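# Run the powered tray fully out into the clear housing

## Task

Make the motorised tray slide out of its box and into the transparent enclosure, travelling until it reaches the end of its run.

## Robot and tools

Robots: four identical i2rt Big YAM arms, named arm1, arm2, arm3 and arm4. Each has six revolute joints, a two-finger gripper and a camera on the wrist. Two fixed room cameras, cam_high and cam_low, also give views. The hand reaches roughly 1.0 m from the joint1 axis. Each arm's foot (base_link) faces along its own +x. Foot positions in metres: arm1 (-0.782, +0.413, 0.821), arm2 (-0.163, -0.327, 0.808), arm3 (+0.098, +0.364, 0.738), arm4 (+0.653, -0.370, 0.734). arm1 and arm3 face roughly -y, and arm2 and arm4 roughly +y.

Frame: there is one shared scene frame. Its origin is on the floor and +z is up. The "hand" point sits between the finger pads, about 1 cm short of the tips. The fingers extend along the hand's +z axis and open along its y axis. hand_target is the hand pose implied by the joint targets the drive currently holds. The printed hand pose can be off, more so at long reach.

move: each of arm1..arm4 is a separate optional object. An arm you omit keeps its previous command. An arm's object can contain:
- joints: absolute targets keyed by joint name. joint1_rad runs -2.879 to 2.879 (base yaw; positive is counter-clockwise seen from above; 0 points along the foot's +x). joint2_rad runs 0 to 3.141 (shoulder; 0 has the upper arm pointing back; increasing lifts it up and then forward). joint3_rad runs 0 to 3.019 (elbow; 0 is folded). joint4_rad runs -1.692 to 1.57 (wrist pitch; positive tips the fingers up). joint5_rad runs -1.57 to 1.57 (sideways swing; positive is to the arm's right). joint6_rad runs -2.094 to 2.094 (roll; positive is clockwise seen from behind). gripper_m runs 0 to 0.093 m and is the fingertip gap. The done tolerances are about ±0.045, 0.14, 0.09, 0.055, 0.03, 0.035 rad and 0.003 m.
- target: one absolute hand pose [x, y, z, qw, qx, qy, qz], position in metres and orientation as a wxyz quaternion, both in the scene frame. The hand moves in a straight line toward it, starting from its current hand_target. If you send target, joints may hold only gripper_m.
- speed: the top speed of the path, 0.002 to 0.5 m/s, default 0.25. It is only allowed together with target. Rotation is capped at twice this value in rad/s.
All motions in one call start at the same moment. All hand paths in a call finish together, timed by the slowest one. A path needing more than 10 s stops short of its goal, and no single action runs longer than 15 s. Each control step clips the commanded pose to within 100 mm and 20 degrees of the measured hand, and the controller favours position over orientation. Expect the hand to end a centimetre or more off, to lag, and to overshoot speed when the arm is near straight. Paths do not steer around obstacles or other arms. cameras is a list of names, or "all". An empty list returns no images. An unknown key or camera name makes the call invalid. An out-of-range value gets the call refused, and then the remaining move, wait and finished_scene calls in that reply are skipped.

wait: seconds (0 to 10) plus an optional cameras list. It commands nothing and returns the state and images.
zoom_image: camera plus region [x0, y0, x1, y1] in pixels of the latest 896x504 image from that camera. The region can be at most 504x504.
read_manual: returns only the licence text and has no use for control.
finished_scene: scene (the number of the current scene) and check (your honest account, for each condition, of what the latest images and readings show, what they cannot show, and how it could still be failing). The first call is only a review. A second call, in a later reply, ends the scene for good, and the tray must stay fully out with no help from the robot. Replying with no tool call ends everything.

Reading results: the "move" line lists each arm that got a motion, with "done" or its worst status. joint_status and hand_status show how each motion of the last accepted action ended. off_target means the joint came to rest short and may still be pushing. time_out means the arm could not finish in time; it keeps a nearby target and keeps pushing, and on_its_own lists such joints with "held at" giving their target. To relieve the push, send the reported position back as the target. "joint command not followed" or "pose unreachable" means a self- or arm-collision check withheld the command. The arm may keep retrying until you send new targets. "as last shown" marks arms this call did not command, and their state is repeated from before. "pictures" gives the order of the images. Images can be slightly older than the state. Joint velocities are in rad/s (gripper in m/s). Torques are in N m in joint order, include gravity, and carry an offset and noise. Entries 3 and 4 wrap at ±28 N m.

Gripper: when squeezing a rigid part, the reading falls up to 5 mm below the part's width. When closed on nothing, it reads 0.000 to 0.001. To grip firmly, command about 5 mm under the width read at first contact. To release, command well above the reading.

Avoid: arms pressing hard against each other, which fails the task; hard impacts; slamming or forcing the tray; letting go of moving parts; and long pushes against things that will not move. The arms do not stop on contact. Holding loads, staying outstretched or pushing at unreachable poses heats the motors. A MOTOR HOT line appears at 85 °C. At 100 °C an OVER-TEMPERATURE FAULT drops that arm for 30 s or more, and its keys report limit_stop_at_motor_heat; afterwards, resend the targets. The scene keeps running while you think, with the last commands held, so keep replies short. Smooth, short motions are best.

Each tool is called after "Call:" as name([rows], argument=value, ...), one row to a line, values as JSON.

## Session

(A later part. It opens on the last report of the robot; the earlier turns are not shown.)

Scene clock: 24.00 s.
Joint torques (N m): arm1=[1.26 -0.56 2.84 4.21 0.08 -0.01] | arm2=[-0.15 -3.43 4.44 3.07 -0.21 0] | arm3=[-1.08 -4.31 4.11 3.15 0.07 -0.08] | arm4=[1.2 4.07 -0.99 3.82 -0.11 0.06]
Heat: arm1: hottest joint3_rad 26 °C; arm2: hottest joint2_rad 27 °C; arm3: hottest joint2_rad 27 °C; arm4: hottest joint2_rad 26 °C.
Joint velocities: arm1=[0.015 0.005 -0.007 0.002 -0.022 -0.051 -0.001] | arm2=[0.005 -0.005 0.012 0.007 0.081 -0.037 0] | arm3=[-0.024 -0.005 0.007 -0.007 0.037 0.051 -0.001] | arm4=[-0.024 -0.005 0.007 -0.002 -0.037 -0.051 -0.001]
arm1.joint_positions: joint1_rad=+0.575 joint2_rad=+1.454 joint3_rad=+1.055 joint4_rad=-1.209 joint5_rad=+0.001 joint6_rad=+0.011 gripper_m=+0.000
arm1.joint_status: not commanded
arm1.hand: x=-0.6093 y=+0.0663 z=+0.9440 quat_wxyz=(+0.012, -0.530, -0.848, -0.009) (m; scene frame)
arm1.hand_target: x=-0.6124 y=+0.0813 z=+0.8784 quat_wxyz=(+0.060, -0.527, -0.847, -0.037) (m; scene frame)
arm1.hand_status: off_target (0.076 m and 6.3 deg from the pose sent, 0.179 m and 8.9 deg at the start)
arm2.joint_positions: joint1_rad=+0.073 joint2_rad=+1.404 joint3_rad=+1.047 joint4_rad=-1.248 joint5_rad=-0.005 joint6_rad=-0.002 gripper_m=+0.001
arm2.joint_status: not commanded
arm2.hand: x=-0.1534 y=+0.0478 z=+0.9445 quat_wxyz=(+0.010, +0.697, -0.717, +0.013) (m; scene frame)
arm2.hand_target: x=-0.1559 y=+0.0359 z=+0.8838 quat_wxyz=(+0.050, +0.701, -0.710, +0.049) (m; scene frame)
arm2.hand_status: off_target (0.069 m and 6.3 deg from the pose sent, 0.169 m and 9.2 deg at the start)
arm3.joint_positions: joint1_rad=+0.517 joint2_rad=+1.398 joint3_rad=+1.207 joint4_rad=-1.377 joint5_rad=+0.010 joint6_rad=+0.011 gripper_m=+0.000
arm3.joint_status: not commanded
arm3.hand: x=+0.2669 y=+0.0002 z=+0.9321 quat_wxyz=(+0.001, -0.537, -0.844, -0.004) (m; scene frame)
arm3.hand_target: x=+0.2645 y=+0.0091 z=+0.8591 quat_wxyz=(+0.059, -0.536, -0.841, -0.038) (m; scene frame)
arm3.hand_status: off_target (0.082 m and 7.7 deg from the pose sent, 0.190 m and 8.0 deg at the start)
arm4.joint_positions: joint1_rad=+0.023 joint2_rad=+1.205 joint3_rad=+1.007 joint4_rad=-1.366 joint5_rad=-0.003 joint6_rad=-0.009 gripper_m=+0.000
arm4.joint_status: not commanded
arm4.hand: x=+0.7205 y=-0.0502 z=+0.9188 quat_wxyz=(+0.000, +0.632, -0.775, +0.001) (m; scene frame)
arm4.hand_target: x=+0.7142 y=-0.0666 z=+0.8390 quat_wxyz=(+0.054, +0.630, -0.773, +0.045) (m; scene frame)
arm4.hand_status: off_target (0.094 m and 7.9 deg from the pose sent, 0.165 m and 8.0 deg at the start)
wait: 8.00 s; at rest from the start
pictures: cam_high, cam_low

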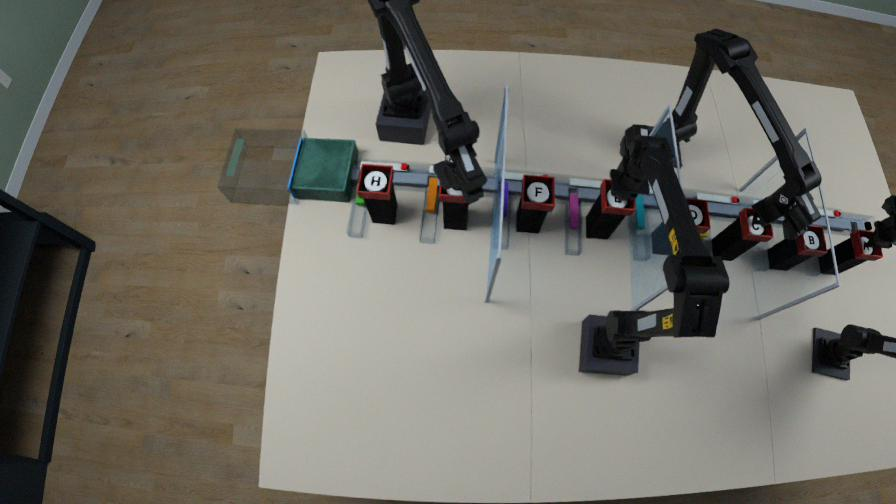

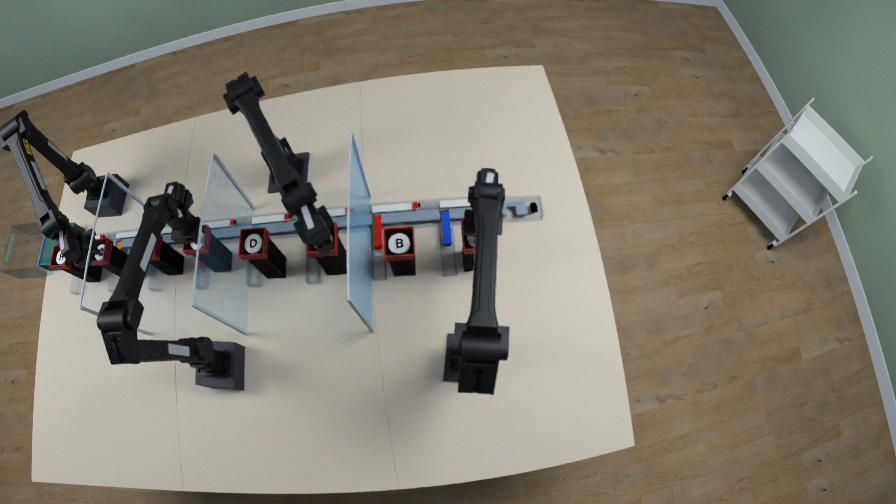

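Call:
wait(seconds=3, cameras=["cam_high", "cam_low"])

Call:
zoom_image(camera="cam_high", region=[540, 170, 730, 270])

Call:
zoom_image(camera="cam_high", region=[400, 160, 540, 250])

Call:
zoom_image(camera="cam_low", region=[360, 190, 500, 290])

Scene clock: 27.33 s.
Joint torques (N m): arm1=[1.38 -0.67 2.81 4.25 0.08 0.01] | arm2=[-0.26 -3.25 4.18 3.03 -0.22 0.01] | arm3=[-1.03 -4.37 4.11 3.17 0.08 -0.09] | arm4=[1.2 4.01 -1.01 3.81 -0.11 0.05]
Heat: arm1: hottest joint3_rad 26 °C; arm2: hottest joint2_rad 27 °C; arm3: hottest joint2_rad 27 °C; arm4: hottest joint2_rad 26 °C.
Joint velocities: arm1=[-0.024 -0.005 -0.002 -0.012 -0.066 -0.022 -0.001] | arm2=[-0.015 0.015 0.002 0.022 -0.037 0.007 -0.001] | arm3=[-0.005 -0.005 0.002 -0.007 0.051 0.007 0] | arm4=[0.015 -0.015 0.002 0.002 0.007 -0.022 0]
arm1.joint_positions: joint1_rad=+0.575 joint2_rad=+1.454 joint3_rad=+1.055 joint4_rad=-1.209 joint5_rad=+0.001 joint6_rad=+0.011 gripper_m=+0.000
arm1.joint_status: not commanded
arm1.hand: x=-0.6093 y=+0.0663 z=+0.9440 quat_wxyz=(+0.012, -0.530, -0.848, -0.009) (m; scene frame)
arm1.hand_target: x=-0.6124 y=+0.0813 z=+0.8784 quat_wxyz=(+0.060, -0.527, -0.847, -0.037) (m; scene frame)
arm1.hand_status: off_target (0.076 m and 6.3 deg from the pose sent, 0.179 m and 8.9 deg at the start)
arm2.joint_positions: joint1_rad=+0.073 joint2_rad=+1.404 joint3_rad=+1.047 joint4_rad=-1.248 joint5_rad=-0.005 joint6_rad=-0.002 gripper_m=+0.001
arm2.joint_status: not commanded
arm2.hand: x=-0.1534 y=+0.0478 z=+0.9445 quat_wxyz=(+0.010, +0.697, -0.717, +0.013) (m; scene frame)
arm2.hand_target: x=-0.1559 y=+0.0359 z=+0.8838 quat_wxyz=(+0.050, +0.700, -0.710, +0.049) (m; scene frame)
arm2.hand_status: off_target (0.069 m and 6.3 deg from the pose sent, 0.169 m and 9.2 deg at the start)
arm3.joint_positions: joint1_rad=+0.517 joint2_rad=+1.398 joint3_rad=+1.207 joint4_rad=-1.377 joint5_rad=+0.010 joint6_rad=+0.011 gripper_m=+0.000
arm3.joint_status: not commanded
arm3.hand: x=+0.2669 y=+0.0002 z=+0.9321 quat_wxyz=(+0.001, -0.537, -0.844, -0.004) (m; scene frame)
arm3.hand_target: x=+0.2645 y=+0.0091 z=+0.8591 quat_wxyz=(+0.059, -0.536, -0.841, -0.038) (m; scene frame)
arm3.hand_status: off_target (0.082 m and 7.7 deg from the pose sent, 0.190 m and 8.0 deg at the start)
arm4.joint_positions: joint1_rad=+0.023 joint2_rad=+1.205 joint3_rad=+1.007 joint4_rad=-1.366 joint5_rad=-0.003 joint6_rad=-0.009 gripper_m=+0.000
arm4.joint_status: not commanded
arm4.hand: x=+0.7205 y=-0.0502 z=+0.9188 quat_wxyz=(+0.000, +0.632, -0.775, +0.001) (m; scene frame)
arm4.hand_target: x=+0.7142 y=-0.0666 z=+0.8390 quat_wxyz=(+0.054, +0.630, -0.773, +0.045) (m; scene frame)
arm4.hand_status: off_target (0.094 m and 7.9 deg from the pose sent, 0.165 m and 8.0 deg at the start)
wait: 3.00 s; at rest from the start
pictures: cam_high, cam_low

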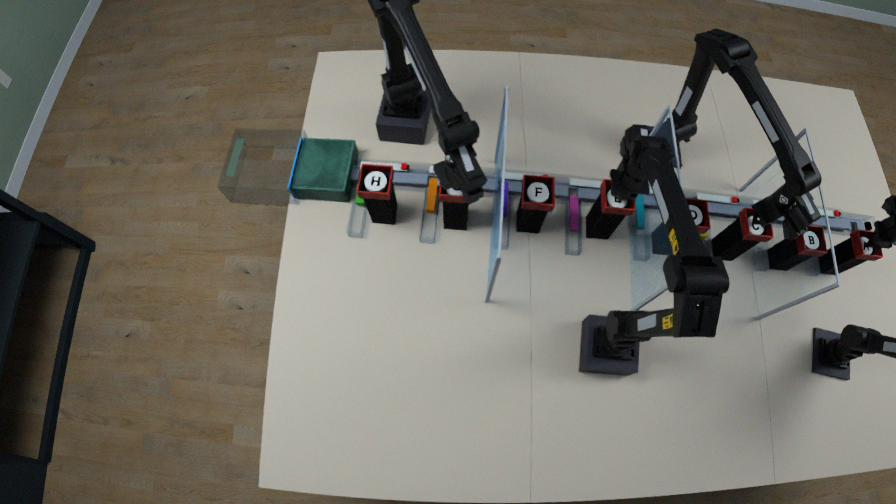

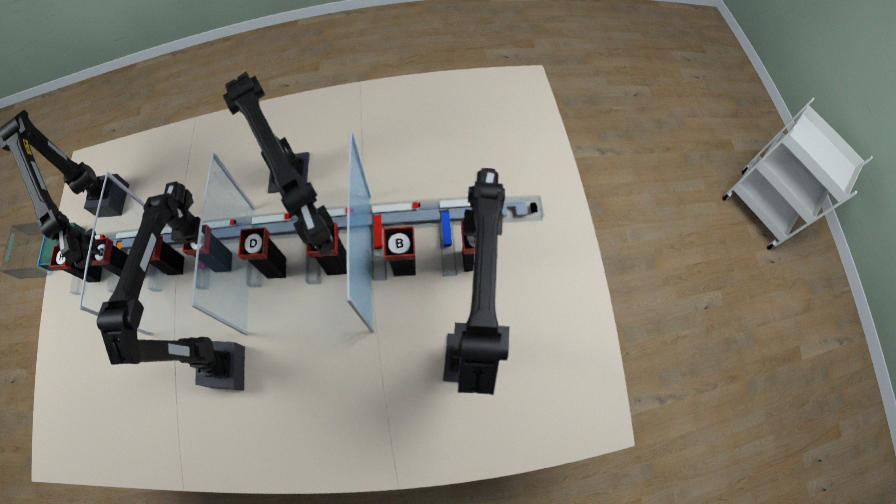

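Scaled by 2.653 from the camera's 896x504 image, which has a finer 1280x720 frame.

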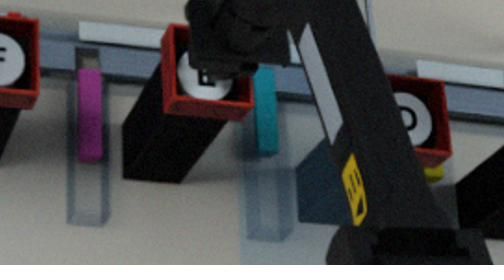

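Scaled by 3.600 from the camera's 896x504 image, which has a finer 1280x720 frame.

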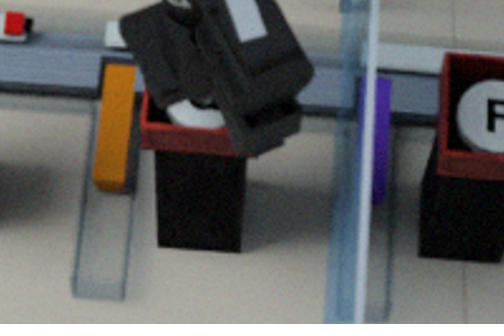

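Scaled by 3.600 from the camera's 896x504 image, which has a finer 1280x720 frame.

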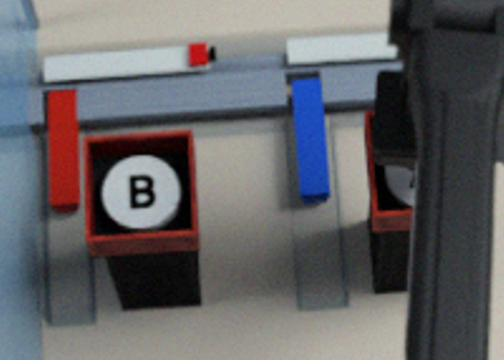

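Call:
move(arm2={"target": [-0.157, 0.042, 1.02, 0, 0.7022, -0.7120, 0], "speed": 0.4}, cameras=[])

Call:
move(arm2={"target": [-0.387, 0.060, 1.015, 0, 0.866, -0.5, 0], "speed": 0.45}, cameras=["arm2_cam_wrist"])

Call:
move(arm2={"target": [-0.386, 0.058, 0.845, 0.0349, 0.8639, -0.4988, 0.0604], "speed": 0.17}, cameras=["arm2_cam_wrist", "cam_high", "cam_low"])

Scene clock: 29.03 s.
Joint torques (N m): arm1=[1.2 -0.67 2.78 4.18 0.09 -0.01] | arm2=[-0.15 -12.22 13.68 -0.38 -0.23 0.01] | arm3=[-0.97 -4.37 4.1 3.17 0.07 -0.08] | arm4=[1.2 4.01 -0.99 3.81 -0.11 0.06]
Heat: arm1: hottest joint3_rad 26 °C; arm2: hottest joint2_rad 27 °C; arm3: hottest joint2_rad 27 °C; arm4: hottest joint2_rad 26 °C.
move: arm2 off_target
Joint velocities: arm1=[-0.015 -0.005 0.002 0.002 -0.066 -0.022 -0.001] | arm2=[-0.005 -0.005 -0.012 -0.012 -0.037 -0.051 0] | arm3=[-0.005 -0.015 0.012 0.007 -0.022 -0.037 0] | arm4=[-0.005 -0.024 0.012 -0.002 0.022 -0.022 -0.001]
arm1.joint_positions: joint1_rad=+0.575 joint2_rad=+1.454 joint3_rad=+1.055 joint4_rad=-1.209 joint5_rad=+0.001 joint6_rad=+0.011 gripper_m=+0.000
arm1.joint_status: not commanded
arm1.hand: x=-0.6093 y=+0.0663 z=+0.9440 quat_wxyz=(+0.012, -0.530, -0.848, -0.009) (m; scene frame)
arm1.hand_target: x=-0.6124 y=+0.0813 z=+0.8784 quat_wxyz=(+0.060, -0.527, -0.847, -0.037) (m; scene frame)
arm1.hand_status: not commanded
arm2.joint_positions: joint1_rad=+0.073 joint2_rad=+1.323 joint3_rad=+1.126 joint4_rad=-1.411 joint5_rad=-0.005 joint6_rad=-0.002 gripper_m=+0.001
arm2.joint_status: not commanded
arm2.hand: x=-0.1545 y=+0.0322 z=+1.0022 quat_wxyz=(+0.011, +0.697, -0.717, +0.013) (m; scene frame)
arm2.hand_target: x=-0.1570 y=+0.0421 z=+1.0199 quat_wxyz=(+0.000, +0.702, -0.712, +0.000) (m; scene frame)
arm2.hand_status: off_target (0.020 m and 2.2 deg from the pose sent, 0.076 m and 2.0 deg at the start)
arm3.joint_positions: joint1_rad=+0.517 joint2_rad=+1.398 joint3_rad=+1.207 joint4_rad=-1.377 joint5_rad=+0.010 joint6_rad=+0.011 gripper_m=+0.000
arm3.joint_status: not commanded
arm3.hand: x=+0.2669 y=+0.0002 z=+0.9321 quat_wxyz=(+0.001, -0.537, -0.844, -0.004) (m; scene frame)
arm3.hand_target: x=+0.2645 y=+0.0091 z=+0.8591 quat_wxyz=(+0.059, -0.536, -0.841, -0.038) (m; scene frame)
arm3.hand_status: not commanded
arm4.joint_positions: joint1_rad=+0.023 joint2_rad=+1.205 joint3_rad=+1.007 joint4_rad=-1.366 joint5_rad=-0.003 joint6_rad=-0.009 gripper_m=+0.000
arm4.joint_status: not commanded
arm4.hand: x=+0.7205 y=-0.0502 z=+0.9188 quat_wxyz=(+0.000, +0.632, -0.775, +0.001) (m; scene frame)
arm4.hand_target: x=+0.7142 y=-0.0666 z=+0.8390 quat_wxyz=(+0.054, +0.630, -0.773, +0.045) (m; scene frame)
arm4.hand_status: not commanded
pictures: none
No camera images: "cameras" was empty.

Scene clock: 30.63 s.
Joint torques (N m): arm1=[1.38 -0.62 2.82 4.19 0.07 0] | arm2=[-0.79 -13.27 14.11 0.01 0.1 0.01] | arm3=[-1.08 -4.37 4.08 3.19 0.07 -0.08] | arm4=[1.2 4.01 -0.99 3.82 -0.11 0.06]
Heat: arm1: hottest joint3_rad 26 °C; arm2: hottest joint2_rad 27 °C; arm3: hottest joint2_rad 27 °C; arm4: hottest joint2_rad 26 °C.
move: arm2 off_target
Joint velocities: arm1=[-0.024 0.005 -0.002 0.022 -0.022 -0.007 -0.001] | arm2=[-0.005 0.005 0.002 -0.012 0.007 0.007 -0.001] | arm3=[-0.005 -0.005 0.002 0.007 0.037 0.022 0] | arm4=[-0.005 0.005 -0.012 0.002 -0.007 0.022 -0.001]
arm1, arm3, arm4: as last shown
arm2.joint_positions: joint1_rad=+0.614 joint2_rad=+1.496 joint3_rad=+1.320 joint4_rad=-1.411 joint5_rad=-0.005 joint6_rad=-0.001 gripper_m=+0.001
arm2.joint_status: not commanded
arm2.hand: x=-0.3772 y=+0.0500 z=+1.0067 quat_wxyz=(+0.003, +0.863, -0.505, +0.009) (m; scene frame)
arm2.hand_target: x=-0.3861 y=+0.0628 z=+1.0142 quat_wxyz=(-0.004, +0.866, -0.500, +0.002) (m; scene frame)
arm2.hand_status: off_target (0.016 m and 1.3 deg from the pose sent, 0.235 m and 31.7 deg at the start)
pictures: arm2_cam_wrist
camera_calibration:
arm2_cam_wrist: T_world_to_cam=[[0.867956, 0.496364, 0.0165741, 0.283978], [0.385639, -0.694618, 0.607279, -0.427059], [0.312944, -0.5207, -0.794316, 1.07141], [0, 0, 0, 1]] pos_world=[-0.417081, 0.120284, 1.10567]

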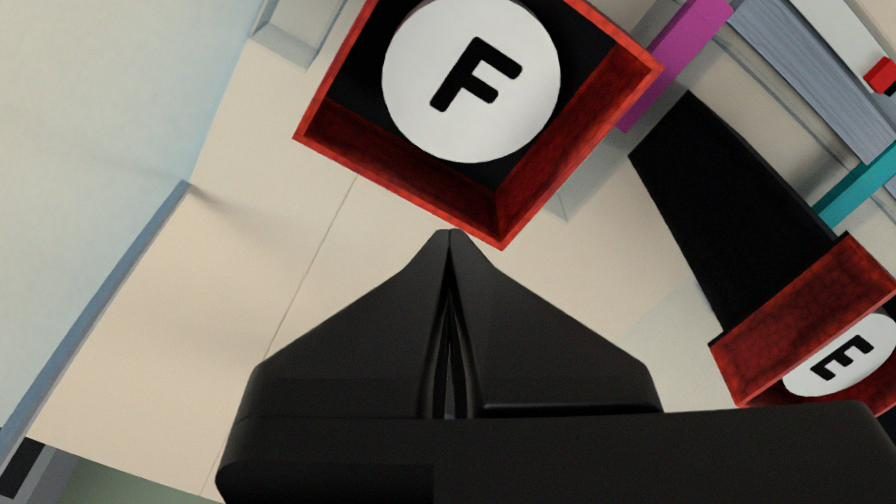

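Scene clock: 32.23 s.
Joint torques (N m): arm1=[1.38 -0.56 2.8 4.21 0.09 0] | arm2=[0.15 -5.77 4.46 2.95 -0.15 0.02] | arm3=[-0.97 -4.31 4.08 3.17 0.07 -0.08] | arm4=[1.2 4.01 -1.01 3.81 -0.11 0.06]
Heat: arm1: hottest joint3_rad 26 °C; arm2: hottest joint2_rad 27 °C; arm3: hottest joint2_rad 27 °C; arm4: hottest joint2_rad 26 °C.
move: arm2 off_target
Joint velocities: arm1=[0.024 0.005 -0.002 -0.012 0.081 -0.066 0.001] | arm2=[0.005 -0.015 0.012 0.012 -0.051 0.007 -0.001] | arm3=[-0.005 -0.015 -0.017 -0.022 -0.051 -0.022 0] | arm4=[-0.005 -0.024 -0.017 0.002 -0.022 -0.022 0]
arm1, arm3, arm4: as last shown
arm2.joint_positions: joint1_rad=+0.614 joint2_rad=+1.599 joint3_rad=+1.215 joint4_rad=-1.208 joint5_rad=-0.006 joint6_rad=-0.001 gripper_m=+0.001
arm2.joint_status: not commanded
arm2.hand: x=-0.3843 y=+0.0642 z=+0.9244 quat_wxyz=(+0.004, +0.863, -0.505, +0.011) (m; scene frame)
arm2.hand_target: x=-0.3801 y=+0.0489 z=+0.8534 quat_wxyz=(+0.035, +0.864, -0.499, +0.061) (m; scene frame)
arm2.hand_status: off_target (0.080 m and 6.7 deg from the pose sent, 0.162 m and 6.9 deg at the start)
pictures: arm2_cam_wrist, cam_high, cam_low
camera_calibration:
arm2_cam_wrist: T_world_to_cam=[[0.86795, 0.496389, 0.0161545, 0.284911], [0.384444, -0.692092, 0.610911, -0.368461], [0.31443, -0.52403, -0.791535, 1.01388], [0, 0, 0, 1]] pos_world=[-0.42443, 0.134867, 1.02301]

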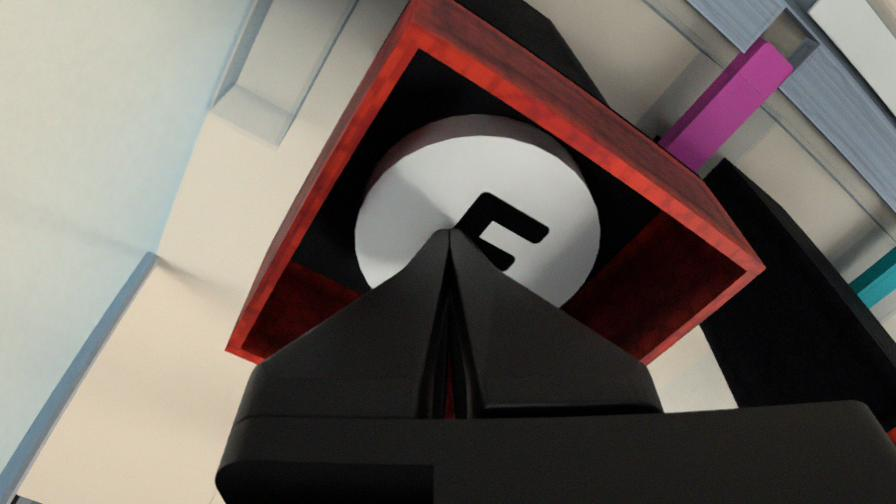

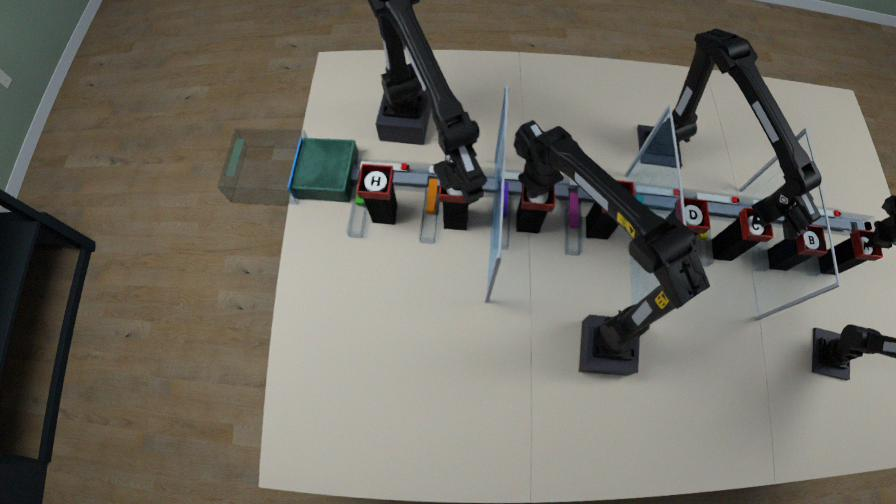

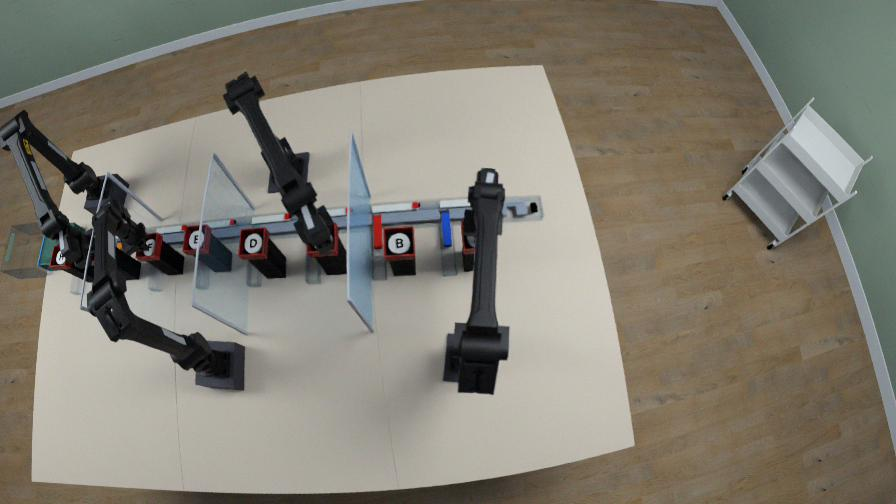

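Call:
zoom_image(camera="cam_high", region=[400, 160, 590, 260])

Call:
zoom_image(camera="cam_high", region=[620, 170, 760, 270])

Call:
zoom_image(camera="cam_low", region=[230, 190, 370, 290])

Call:
zoom_image(camera="cam_low", region=[360, 190, 500, 290])

Scaled by 2.653 from the camera's 896x504 image, which has a finer 1280x720 frame.

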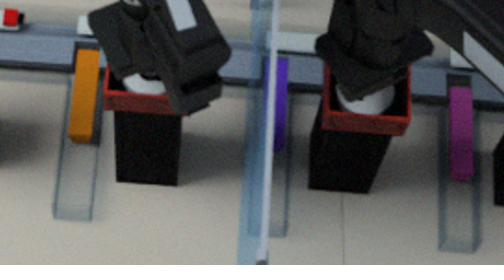

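Scaled by 3.600 from the camera's 896x504 image, which has a finer 1280x720 frame.

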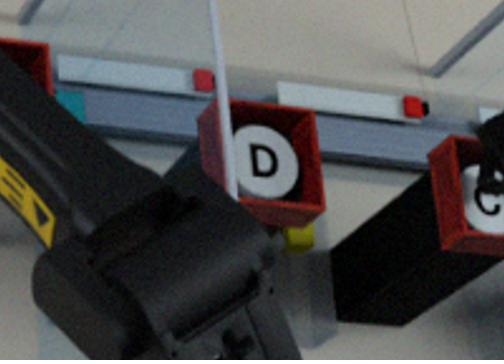

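Scaled by 3.600 from the camera's 896x504 image, which has a finer 1280x720 frame.

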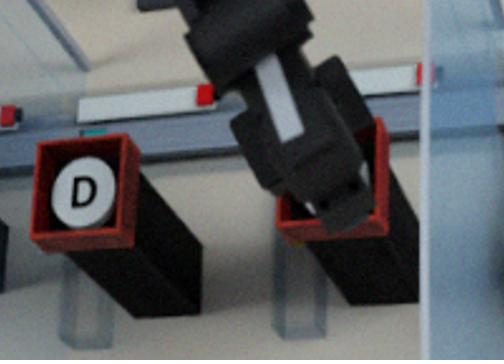

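Scaled by 3.600 from the camera's 896x504 image, which has a finer 1280x720 frame.

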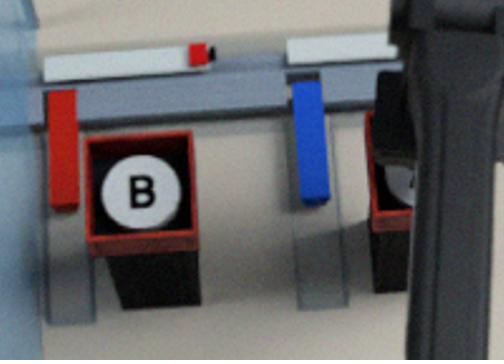

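Call:
wait(seconds=7.5, cameras=["cam_high", "cam_low"])

Call:
zoom_image(camera="cam_high", region=[400, 160, 590, 260])

Call:
zoom_image(camera="cam_high", region=[620, 170, 760, 270])

Call:
zoom_image(camera="cam_low", region=[360, 190, 500, 290])

Scene clock: 41.33 s.
Joint torques (N m): arm1=[1.32 -0.73 2.81 4.22 0.08 0] | arm2=[0.09 -6.07 4.45 2.96 -0.19 0.05] | arm3=[-1.08 -4.31 4.15 3.12 0.07 -0.08] | arm4=[1.2 4.07 -1.01 3.81 -0.11 0.05]
Heat: arm1: hottest joint3_rad 26 °C; arm2: hottest joint2_rad 27 °C; arm3: hottest joint2_rad 27 °C; arm4: hottest joint2_rad 26 °C.
Joint velocities: arm1=[-0.005 -0.005 0.002 -0.012 -0.007 0.051 0] | arm2=[-0.005 -0.015 -0.007 0.012 -0.037 0.051 0] | arm3=[-0.005 0.005 0.017 -0.007 0.007 -0.007 0] | arm4=[-0.005 -0.005 0.002 -0.012 0.095 -0.051 0]
arm1.joint_positions: joint1_rad=+0.575 joint2_rad=+1.454 joint3_rad=+1.055 joint4_rad=-1.209 joint5_rad=+0.001 joint6_rad=+0.011 gripper_m=+0.000
arm1.joint_status: not commanded
arm1.hand: x=-0.6093 y=+0.0663 z=+0.9440 quat_wxyz=(+0.012, -0.530, -0.848, -0.009) (m; scene frame)
arm1.hand_target: x=-0.6124 y=+0.0813 z=+0.8783 quat_wxyz=(+0.060, -0.527, -0.847, -0.037) (m; scene frame)
arm1.hand_status: not commanded
arm2.joint_positions: joint1_rad=+0.614 joint2_rad=+1.599 joint3_rad=+1.215 joint4_rad=-1.208 joint5_rad=-0.006 joint6_rad=-0.001 gripper_m=+0.001
arm2.joint_status: not commanded
arm2.hand: x=-0.3843 y=+0.0642 z=+0.9244 quat_wxyz=(+0.004, +0.863, -0.505, +0.011) (m; scene frame)
arm2.hand_target: x=-0.3801 y=+0.0489 z=+0.8534 quat_wxyz=(+0.035, +0.864, -0.499, +0.061) (m; scene frame)
arm2.hand_status: off_target (0.080 m and 6.7 deg from the pose sent, 0.162 m and 6.9 deg at the start)
arm3.joint_positions: joint1_rad=+0.517 joint2_rad=+1.398 joint3_rad=+1.207 joint4_rad=-1.377 joint5_rad=+0.010 joint6_rad=+0.011 gripper_m=+0.000
arm3.joint_status: not commanded
arm3.hand: x=+0.2668 y=+0.0002 z=+0.9321 quat_wxyz=(+0.001, -0.537, -0.844, -0.003) (m; scene frame)
arm3.hand_target: x=+0.2645 y=+0.0090 z=+0.8591 quat_wxyz=(+0.059, -0.536, -0.841, -0.037) (m; scene frame)
arm3.hand_status: not commanded
arm4.joint_positions: joint1_rad=+0.023 joint2_rad=+1.205 joint3_rad=+1.007 joint4_rad=-1.366 joint5_rad=-0.003 joint6_rad=-0.009 gripper_m=+0.000
arm4.joint_status: not commanded
arm4.hand: x=+0.7205 y=-0.0502 z=+0.9188 quat_wxyz=(+0.000, +0.632, -0.775, +0.001) (m; scene frame)
arm4.hand_target: x=+0.7142 y=-0.0666 z=+0.8390 quat_wxyz=(+0.054, +0.630, -0.773, +0.045) (m; scene frame)
arm4.hand_status: not commanded
wait: 7.50 s; at rest from the start
pictures: cam_high, cam_low

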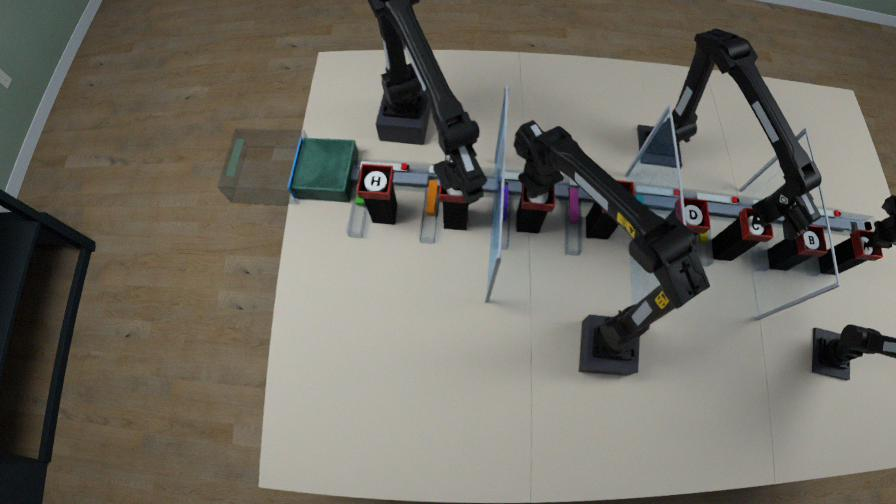

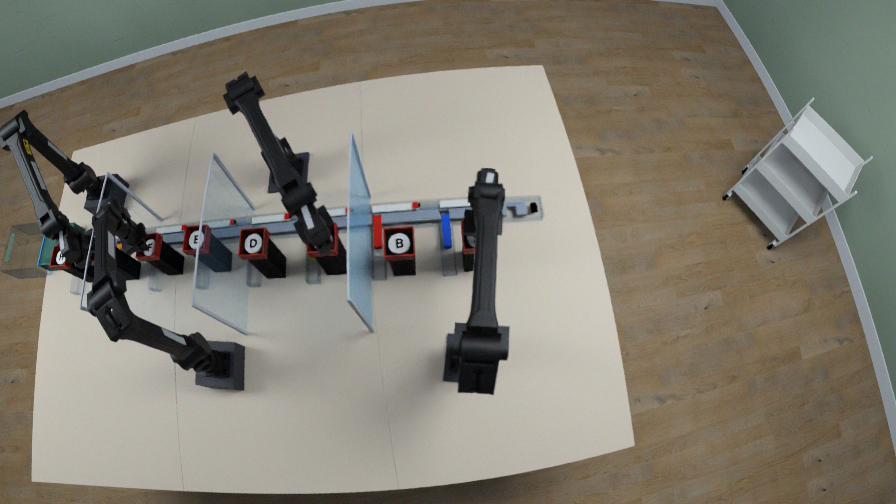

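Scaled by 2.653 from the camera's 896x504 image, which has a finer 1280x720 frame.

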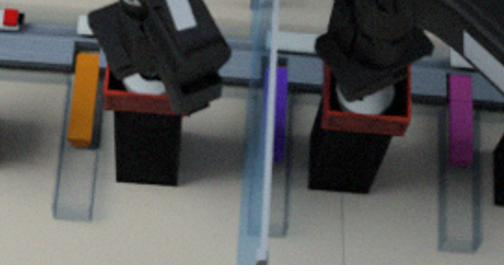

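Scaled by 3.600 from the camera's 896x504 image, which has a finer 1280x720 frame.

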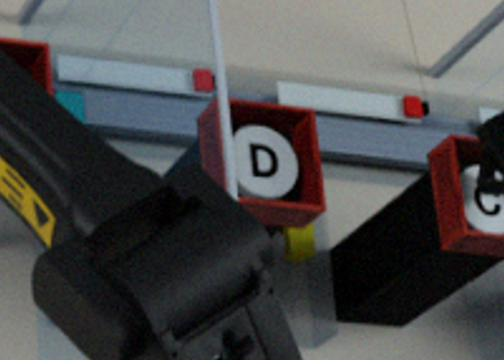

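Scaled by 3.600 from the camera's 896x504 image, which has a finer 1280x720 frame.

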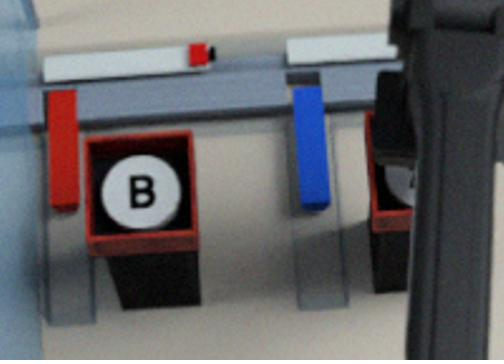

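Call:
wait(seconds=9, cameras=["cam_high", "cam_low"])

Call:
zoom_image(camera="cam_high", region=[400, 160, 590, 260])

Call:
zoom_image(camera="cam_high", region=[620, 170, 760, 270])

Call:
zoom_image(camera="cam_low", region=[360, 190, 500, 290])

Call:
zoom_image(camera="cam_low", region=[230, 190, 370, 290])

Scene clock: 51.37 s.
Joint torques (N m): arm1=[1.32 -0.5 2.81 4.21 0.07 0] | arm2=[0.62 -5.95 4.48 2.93 -0.15 0.08] | arm3=[-1.03 -4.19 4.08 3.15 0.08 -0.09] | arm4=[1.2 4.01 -0.99 3.82 -0.11 0.05]
Heat: arm1: hottest joint3_rad 26 °C; arm2: hottest joint2_rad 27 °C; arm3: hottest joint2_rad 27 °C; arm4: hottest joint2_rad 26 °C.
Joint velocities: arm1=[-0.005 -0.015 0.012 0.002 0.037 -0.007 -0.001] | arm2=[-0.015 -0.005 0.002 -0.002 -0.051 -0.022 0] | arm3=[-0.005 -0.015 0.002 0.007 0.022 -0.037 0] | arm4=[0.005 -0.005 -0.007 0.002 -0.022 -0.022 0]
arm1.joint_positions: joint1_rad=+0.575 joint2_rad=+1.454 joint3_rad=+1.055 joint4_rad=-1.209 joint5_rad=+0.001 joint6_rad=+0.011 gripper_m=+0.000
arm1.joint_status: not commanded
arm1.hand: x=-0.6093 y=+0.0663 z=+0.9440 quat_wxyz=(+0.012, -0.530, -0.848, -0.009) (m; scene frame)
arm1.hand_target: x=-0.6124 y=+0.0813 z=+0.8783 quat_wxyz=(+0.060, -0.527, -0.847, -0.037) (m; scene frame)
arm1.hand_status: not commanded
arm2.joint_positions: joint1_rad=+0.614 joint2_rad=+1.599 joint3_rad=+1.215 joint4_rad=-1.208 joint5_rad=-0.006 joint6_rad=-0.001 gripper_m=+0.001
arm2.joint_status: not commanded
arm2.hand: x=-0.3843 y=+0.0642 z=+0.9244 quat_wxyz=(+0.004, +0.863, -0.505, +0.011) (m; scene frame)
arm2.hand_target: x=-0.3801 y=+0.0489 z=+0.8534 quat_wxyz=(+0.035, +0.864, -0.499, +0.061) (m; scene frame)
arm2.hand_status: off_target (0.080 m and 6.7 deg from the pose sent, 0.162 m and 6.9 deg at the start)
arm3.joint_positions: joint1_rad=+0.517 joint2_rad=+1.398 joint3_rad=+1.207 joint4_rad=-1.377 joint5_rad=+0.010 joint6_rad=+0.011 gripper_m=+0.000
arm3.joint_status: not commanded
arm3.hand: x=+0.2668 y=+0.0002 z=+0.9321 quat_wxyz=(+0.001, -0.537, -0.844, -0.003) (m; scene frame)
arm3.hand_target: x=+0.2645 y=+0.0090 z=+0.8591 quat_wxyz=(+0.059, -0.536, -0.841, -0.037) (m; scene frame)
arm3.hand_status: not commanded
arm4.joint_positions: joint1_rad=+0.023 joint2_rad=+1.205 joint3_rad=+1.007 joint4_rad=-1.366 joint5_rad=-0.003 joint6_rad=-0.009 gripper_m=+0.000
arm4.joint_status: not commanded
arm4.hand: x=+0.7205 y=-0.0502 z=+0.9188 quat_wxyz=(+0.000, +0.632, -0.775, +0.001) (m; scene frame)
arm4.hand_target: x=+0.7142 y=-0.0666 z=+0.8390 quat_wxyz=(+0.054, +0.630, -0.773, +0.045) (m; scene frame)
arm4.hand_status: not commanded
wait: 9.00 s; at rest from the start
pictures: cam_high, cam_low

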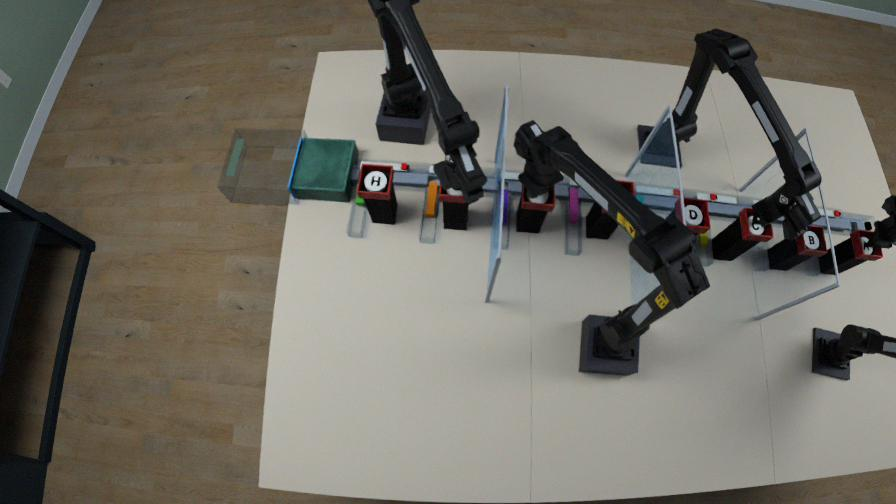

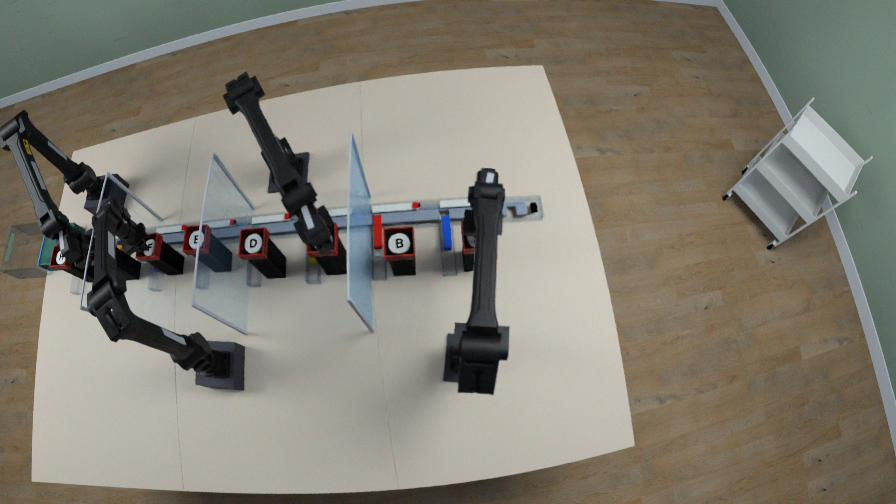

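Scaled by 2.653 from the camera's 896x504 image, which has a finer 1280x720 frame.

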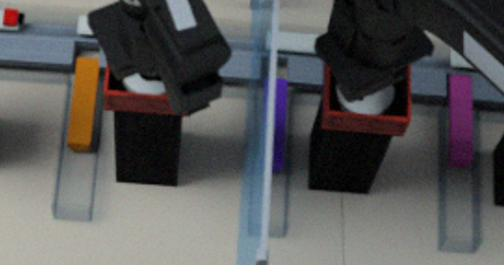

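Scaled by 3.600 from the camera's 896x504 image, which has a finer 1280x720 frame.

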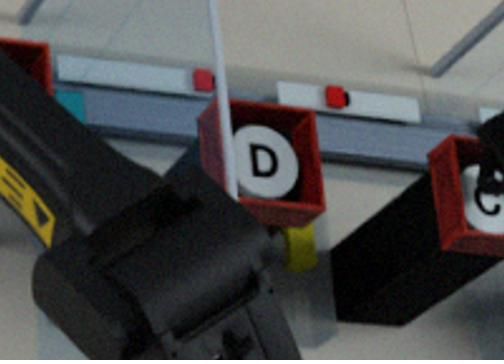

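Scaled by 3.600 from the camera's 896x504 image, which has a finer 1280x720 frame.

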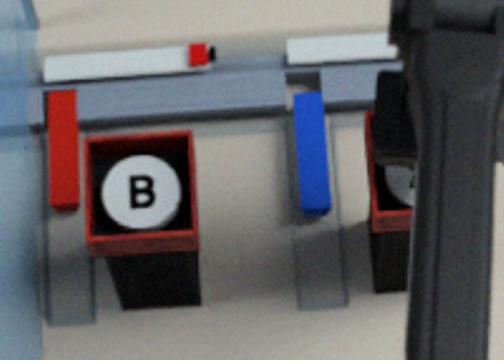

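Scaled by 3.600 from the camera's 896x504 image, which has a finer 1280x720 frame.

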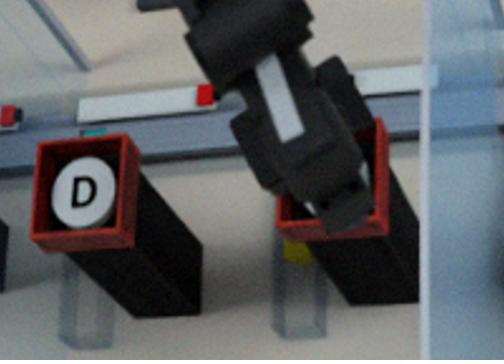

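Call:
wait(seconds=10, cameras=["cam_high", "cam_low"])

Call:
zoom_image(camera="cam_high", region=[400, 160, 590, 260])

Call:
zoom_image(camera="cam_high", region=[620, 170, 760, 270])

Call:
zoom_image(camera="cam_low", region=[360, 190, 500, 290])

Call:
zoom_image(camera="cam_low", region=[230, 190, 370, 290])

Scene clock: 63.00 s.
Joint torques (N m): arm1=[1.14 -0.62 2.84 4.22 0.08 0] | arm2=[0.32 -6.42 4.36 2.95 -0.19 0.06] | arm3=[-1.03 -4.31 4.11 3.14 0.07 -0.09] | arm4=[1.2 4.07 -1.01 3.81 -0.11 0.05]
Heat: arm1: hottest joint3_rad 26 °C; arm2: hottest joint2_rad 27 °C; arm3: hottest joint2_rad 27 °C; arm4: hottest joint2_rad 26 °C.
Joint velocities: arm1=[-0.015 -0.005 -0.007 0.022 -0.007 -0.037 -0.001] | arm2=[0.005 0.005 0.022 -0.002 -0.037 0.037 0] | arm3=[-0.005 0.005 -0.007 -0.002 -0.066 -0.051 -0.001] | arm4=[-0.015 0.005 -0.007 -0.002 -0.066 -0.007 0]
arm1.joint_positions: joint1_rad=+0.575 joint2_rad=+1.454 joint3_rad=+1.055 joint4_rad=-1.209 joint5_rad=+0.001 joint6_rad=+0.011 gripper_m=+0.000
arm1.joint_status: not commanded
arm1.hand: x=-0.6093 y=+0.0663 z=+0.9440 quat_wxyz=(+0.012, -0.530, -0.848, -0.009) (m; scene frame)
arm1.hand_target: x=-0.6124 y=+0.0813 z=+0.8783 quat_wxyz=(+0.060, -0.527, -0.847, -0.037) (m; scene frame)
arm1.hand_status: not commanded
arm2.joint_positions: joint1_rad=+0.614 joint2_rad=+1.599 joint3_rad=+1.215 joint4_rad=-1.208 joint5_rad=-0.006 joint6_rad=-0.001 gripper_m=+0.001
arm2.joint_status: not commanded
arm2.hand: x=-0.3843 y=+0.0642 z=+0.9244 quat_wxyz=(+0.004, +0.863, -0.505, +0.011) (m; scene frame)
arm2.hand_target: x=-0.3801 y=+0.0489 z=+0.8534 quat_wxyz=(+0.035, +0.864, -0.499, +0.061) (m; scene frame)
arm2.hand_status: off_target (0.080 m and 6.7 deg from the pose sent, 0.162 m and 6.9 deg at the start)
arm3.joint_positions: joint1_rad=+0.517 joint2_rad=+1.398 joint3_rad=+1.207 joint4_rad=-1.377 joint5_rad=+0.010 joint6_rad=+0.011 gripper_m=+0.000
arm3.joint_status: not commanded
arm3.hand: x=+0.2668 y=+0.0002 z=+0.9321 quat_wxyz=(+0.001, -0.537, -0.844, -0.003) (m; scene frame)
arm3.hand_target: x=+0.2645 y=+0.0090 z=+0.8591 quat_wxyz=(+0.059, -0.536, -0.841, -0.037) (m; scene frame)
arm3.hand_status: not commanded
arm4.joint_positions: joint1_rad=+0.023 joint2_rad=+1.205 joint3_rad=+1.007 joint4_rad=-1.366 joint5_rad=-0.003 joint6_rad=-0.009 gripper_m=+0.000
arm4.joint_status: not commanded
arm4.hand: x=+0.7205 y=-0.0502 z=+0.9188 quat_wxyz=(+0.000, +0.632, -0.775, +0.001) (m; scene frame)
arm4.hand_target: x=+0.7142 y=-0.0666 z=+0.8390 quat_wxyz=(+0.054, +0.630, -0.773, +0.045) (m; scene frame)
arm4.hand_status: not commanded
wait: 10.00 s; at rest from the start
pictures: cam_high, cam_low

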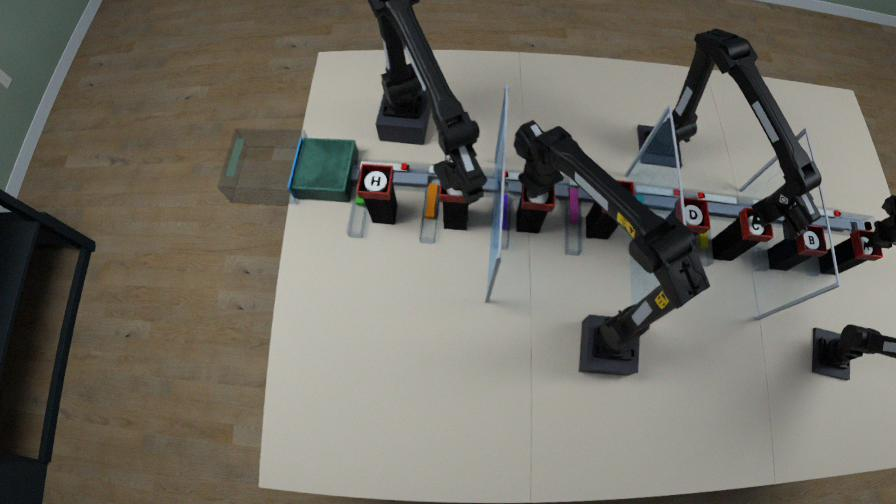

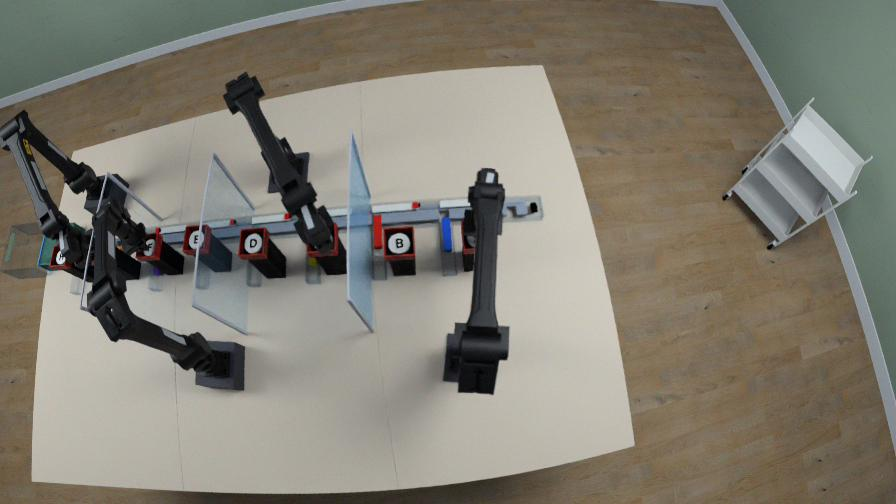

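Scaled by 2.653 from the camera's 896x504 image, which has a finer 1280x720 frame.

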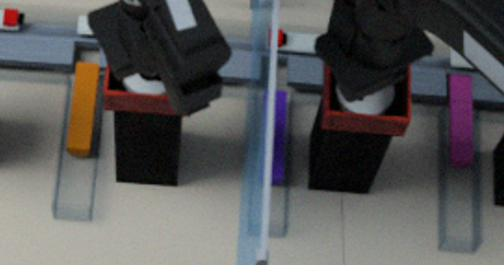

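Scaled by 3.600 from the camera's 896x504 image, which has a finer 1280x720 frame.

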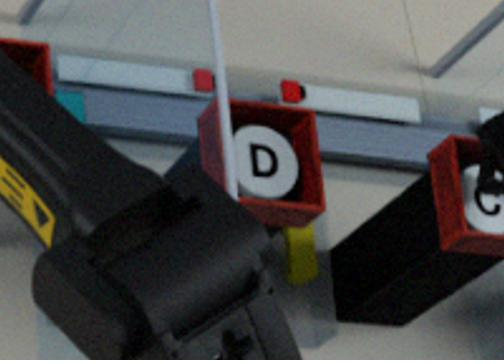

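Scaled by 3.600 from the camera's 896x504 image, which has a finer 1280x720 frame.

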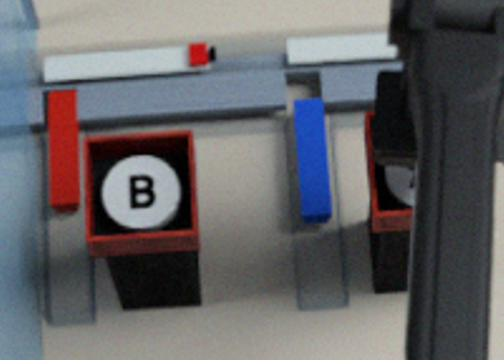

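Scaled by 3.600 from the camera's 896x504 image, which has a finer 1280x720 frame.

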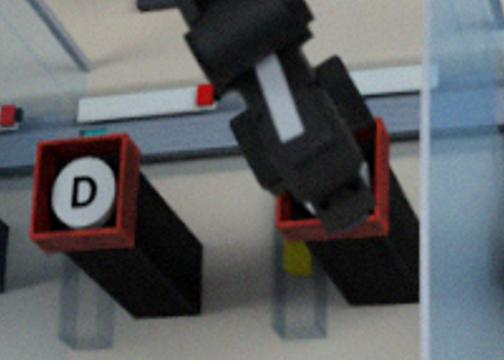

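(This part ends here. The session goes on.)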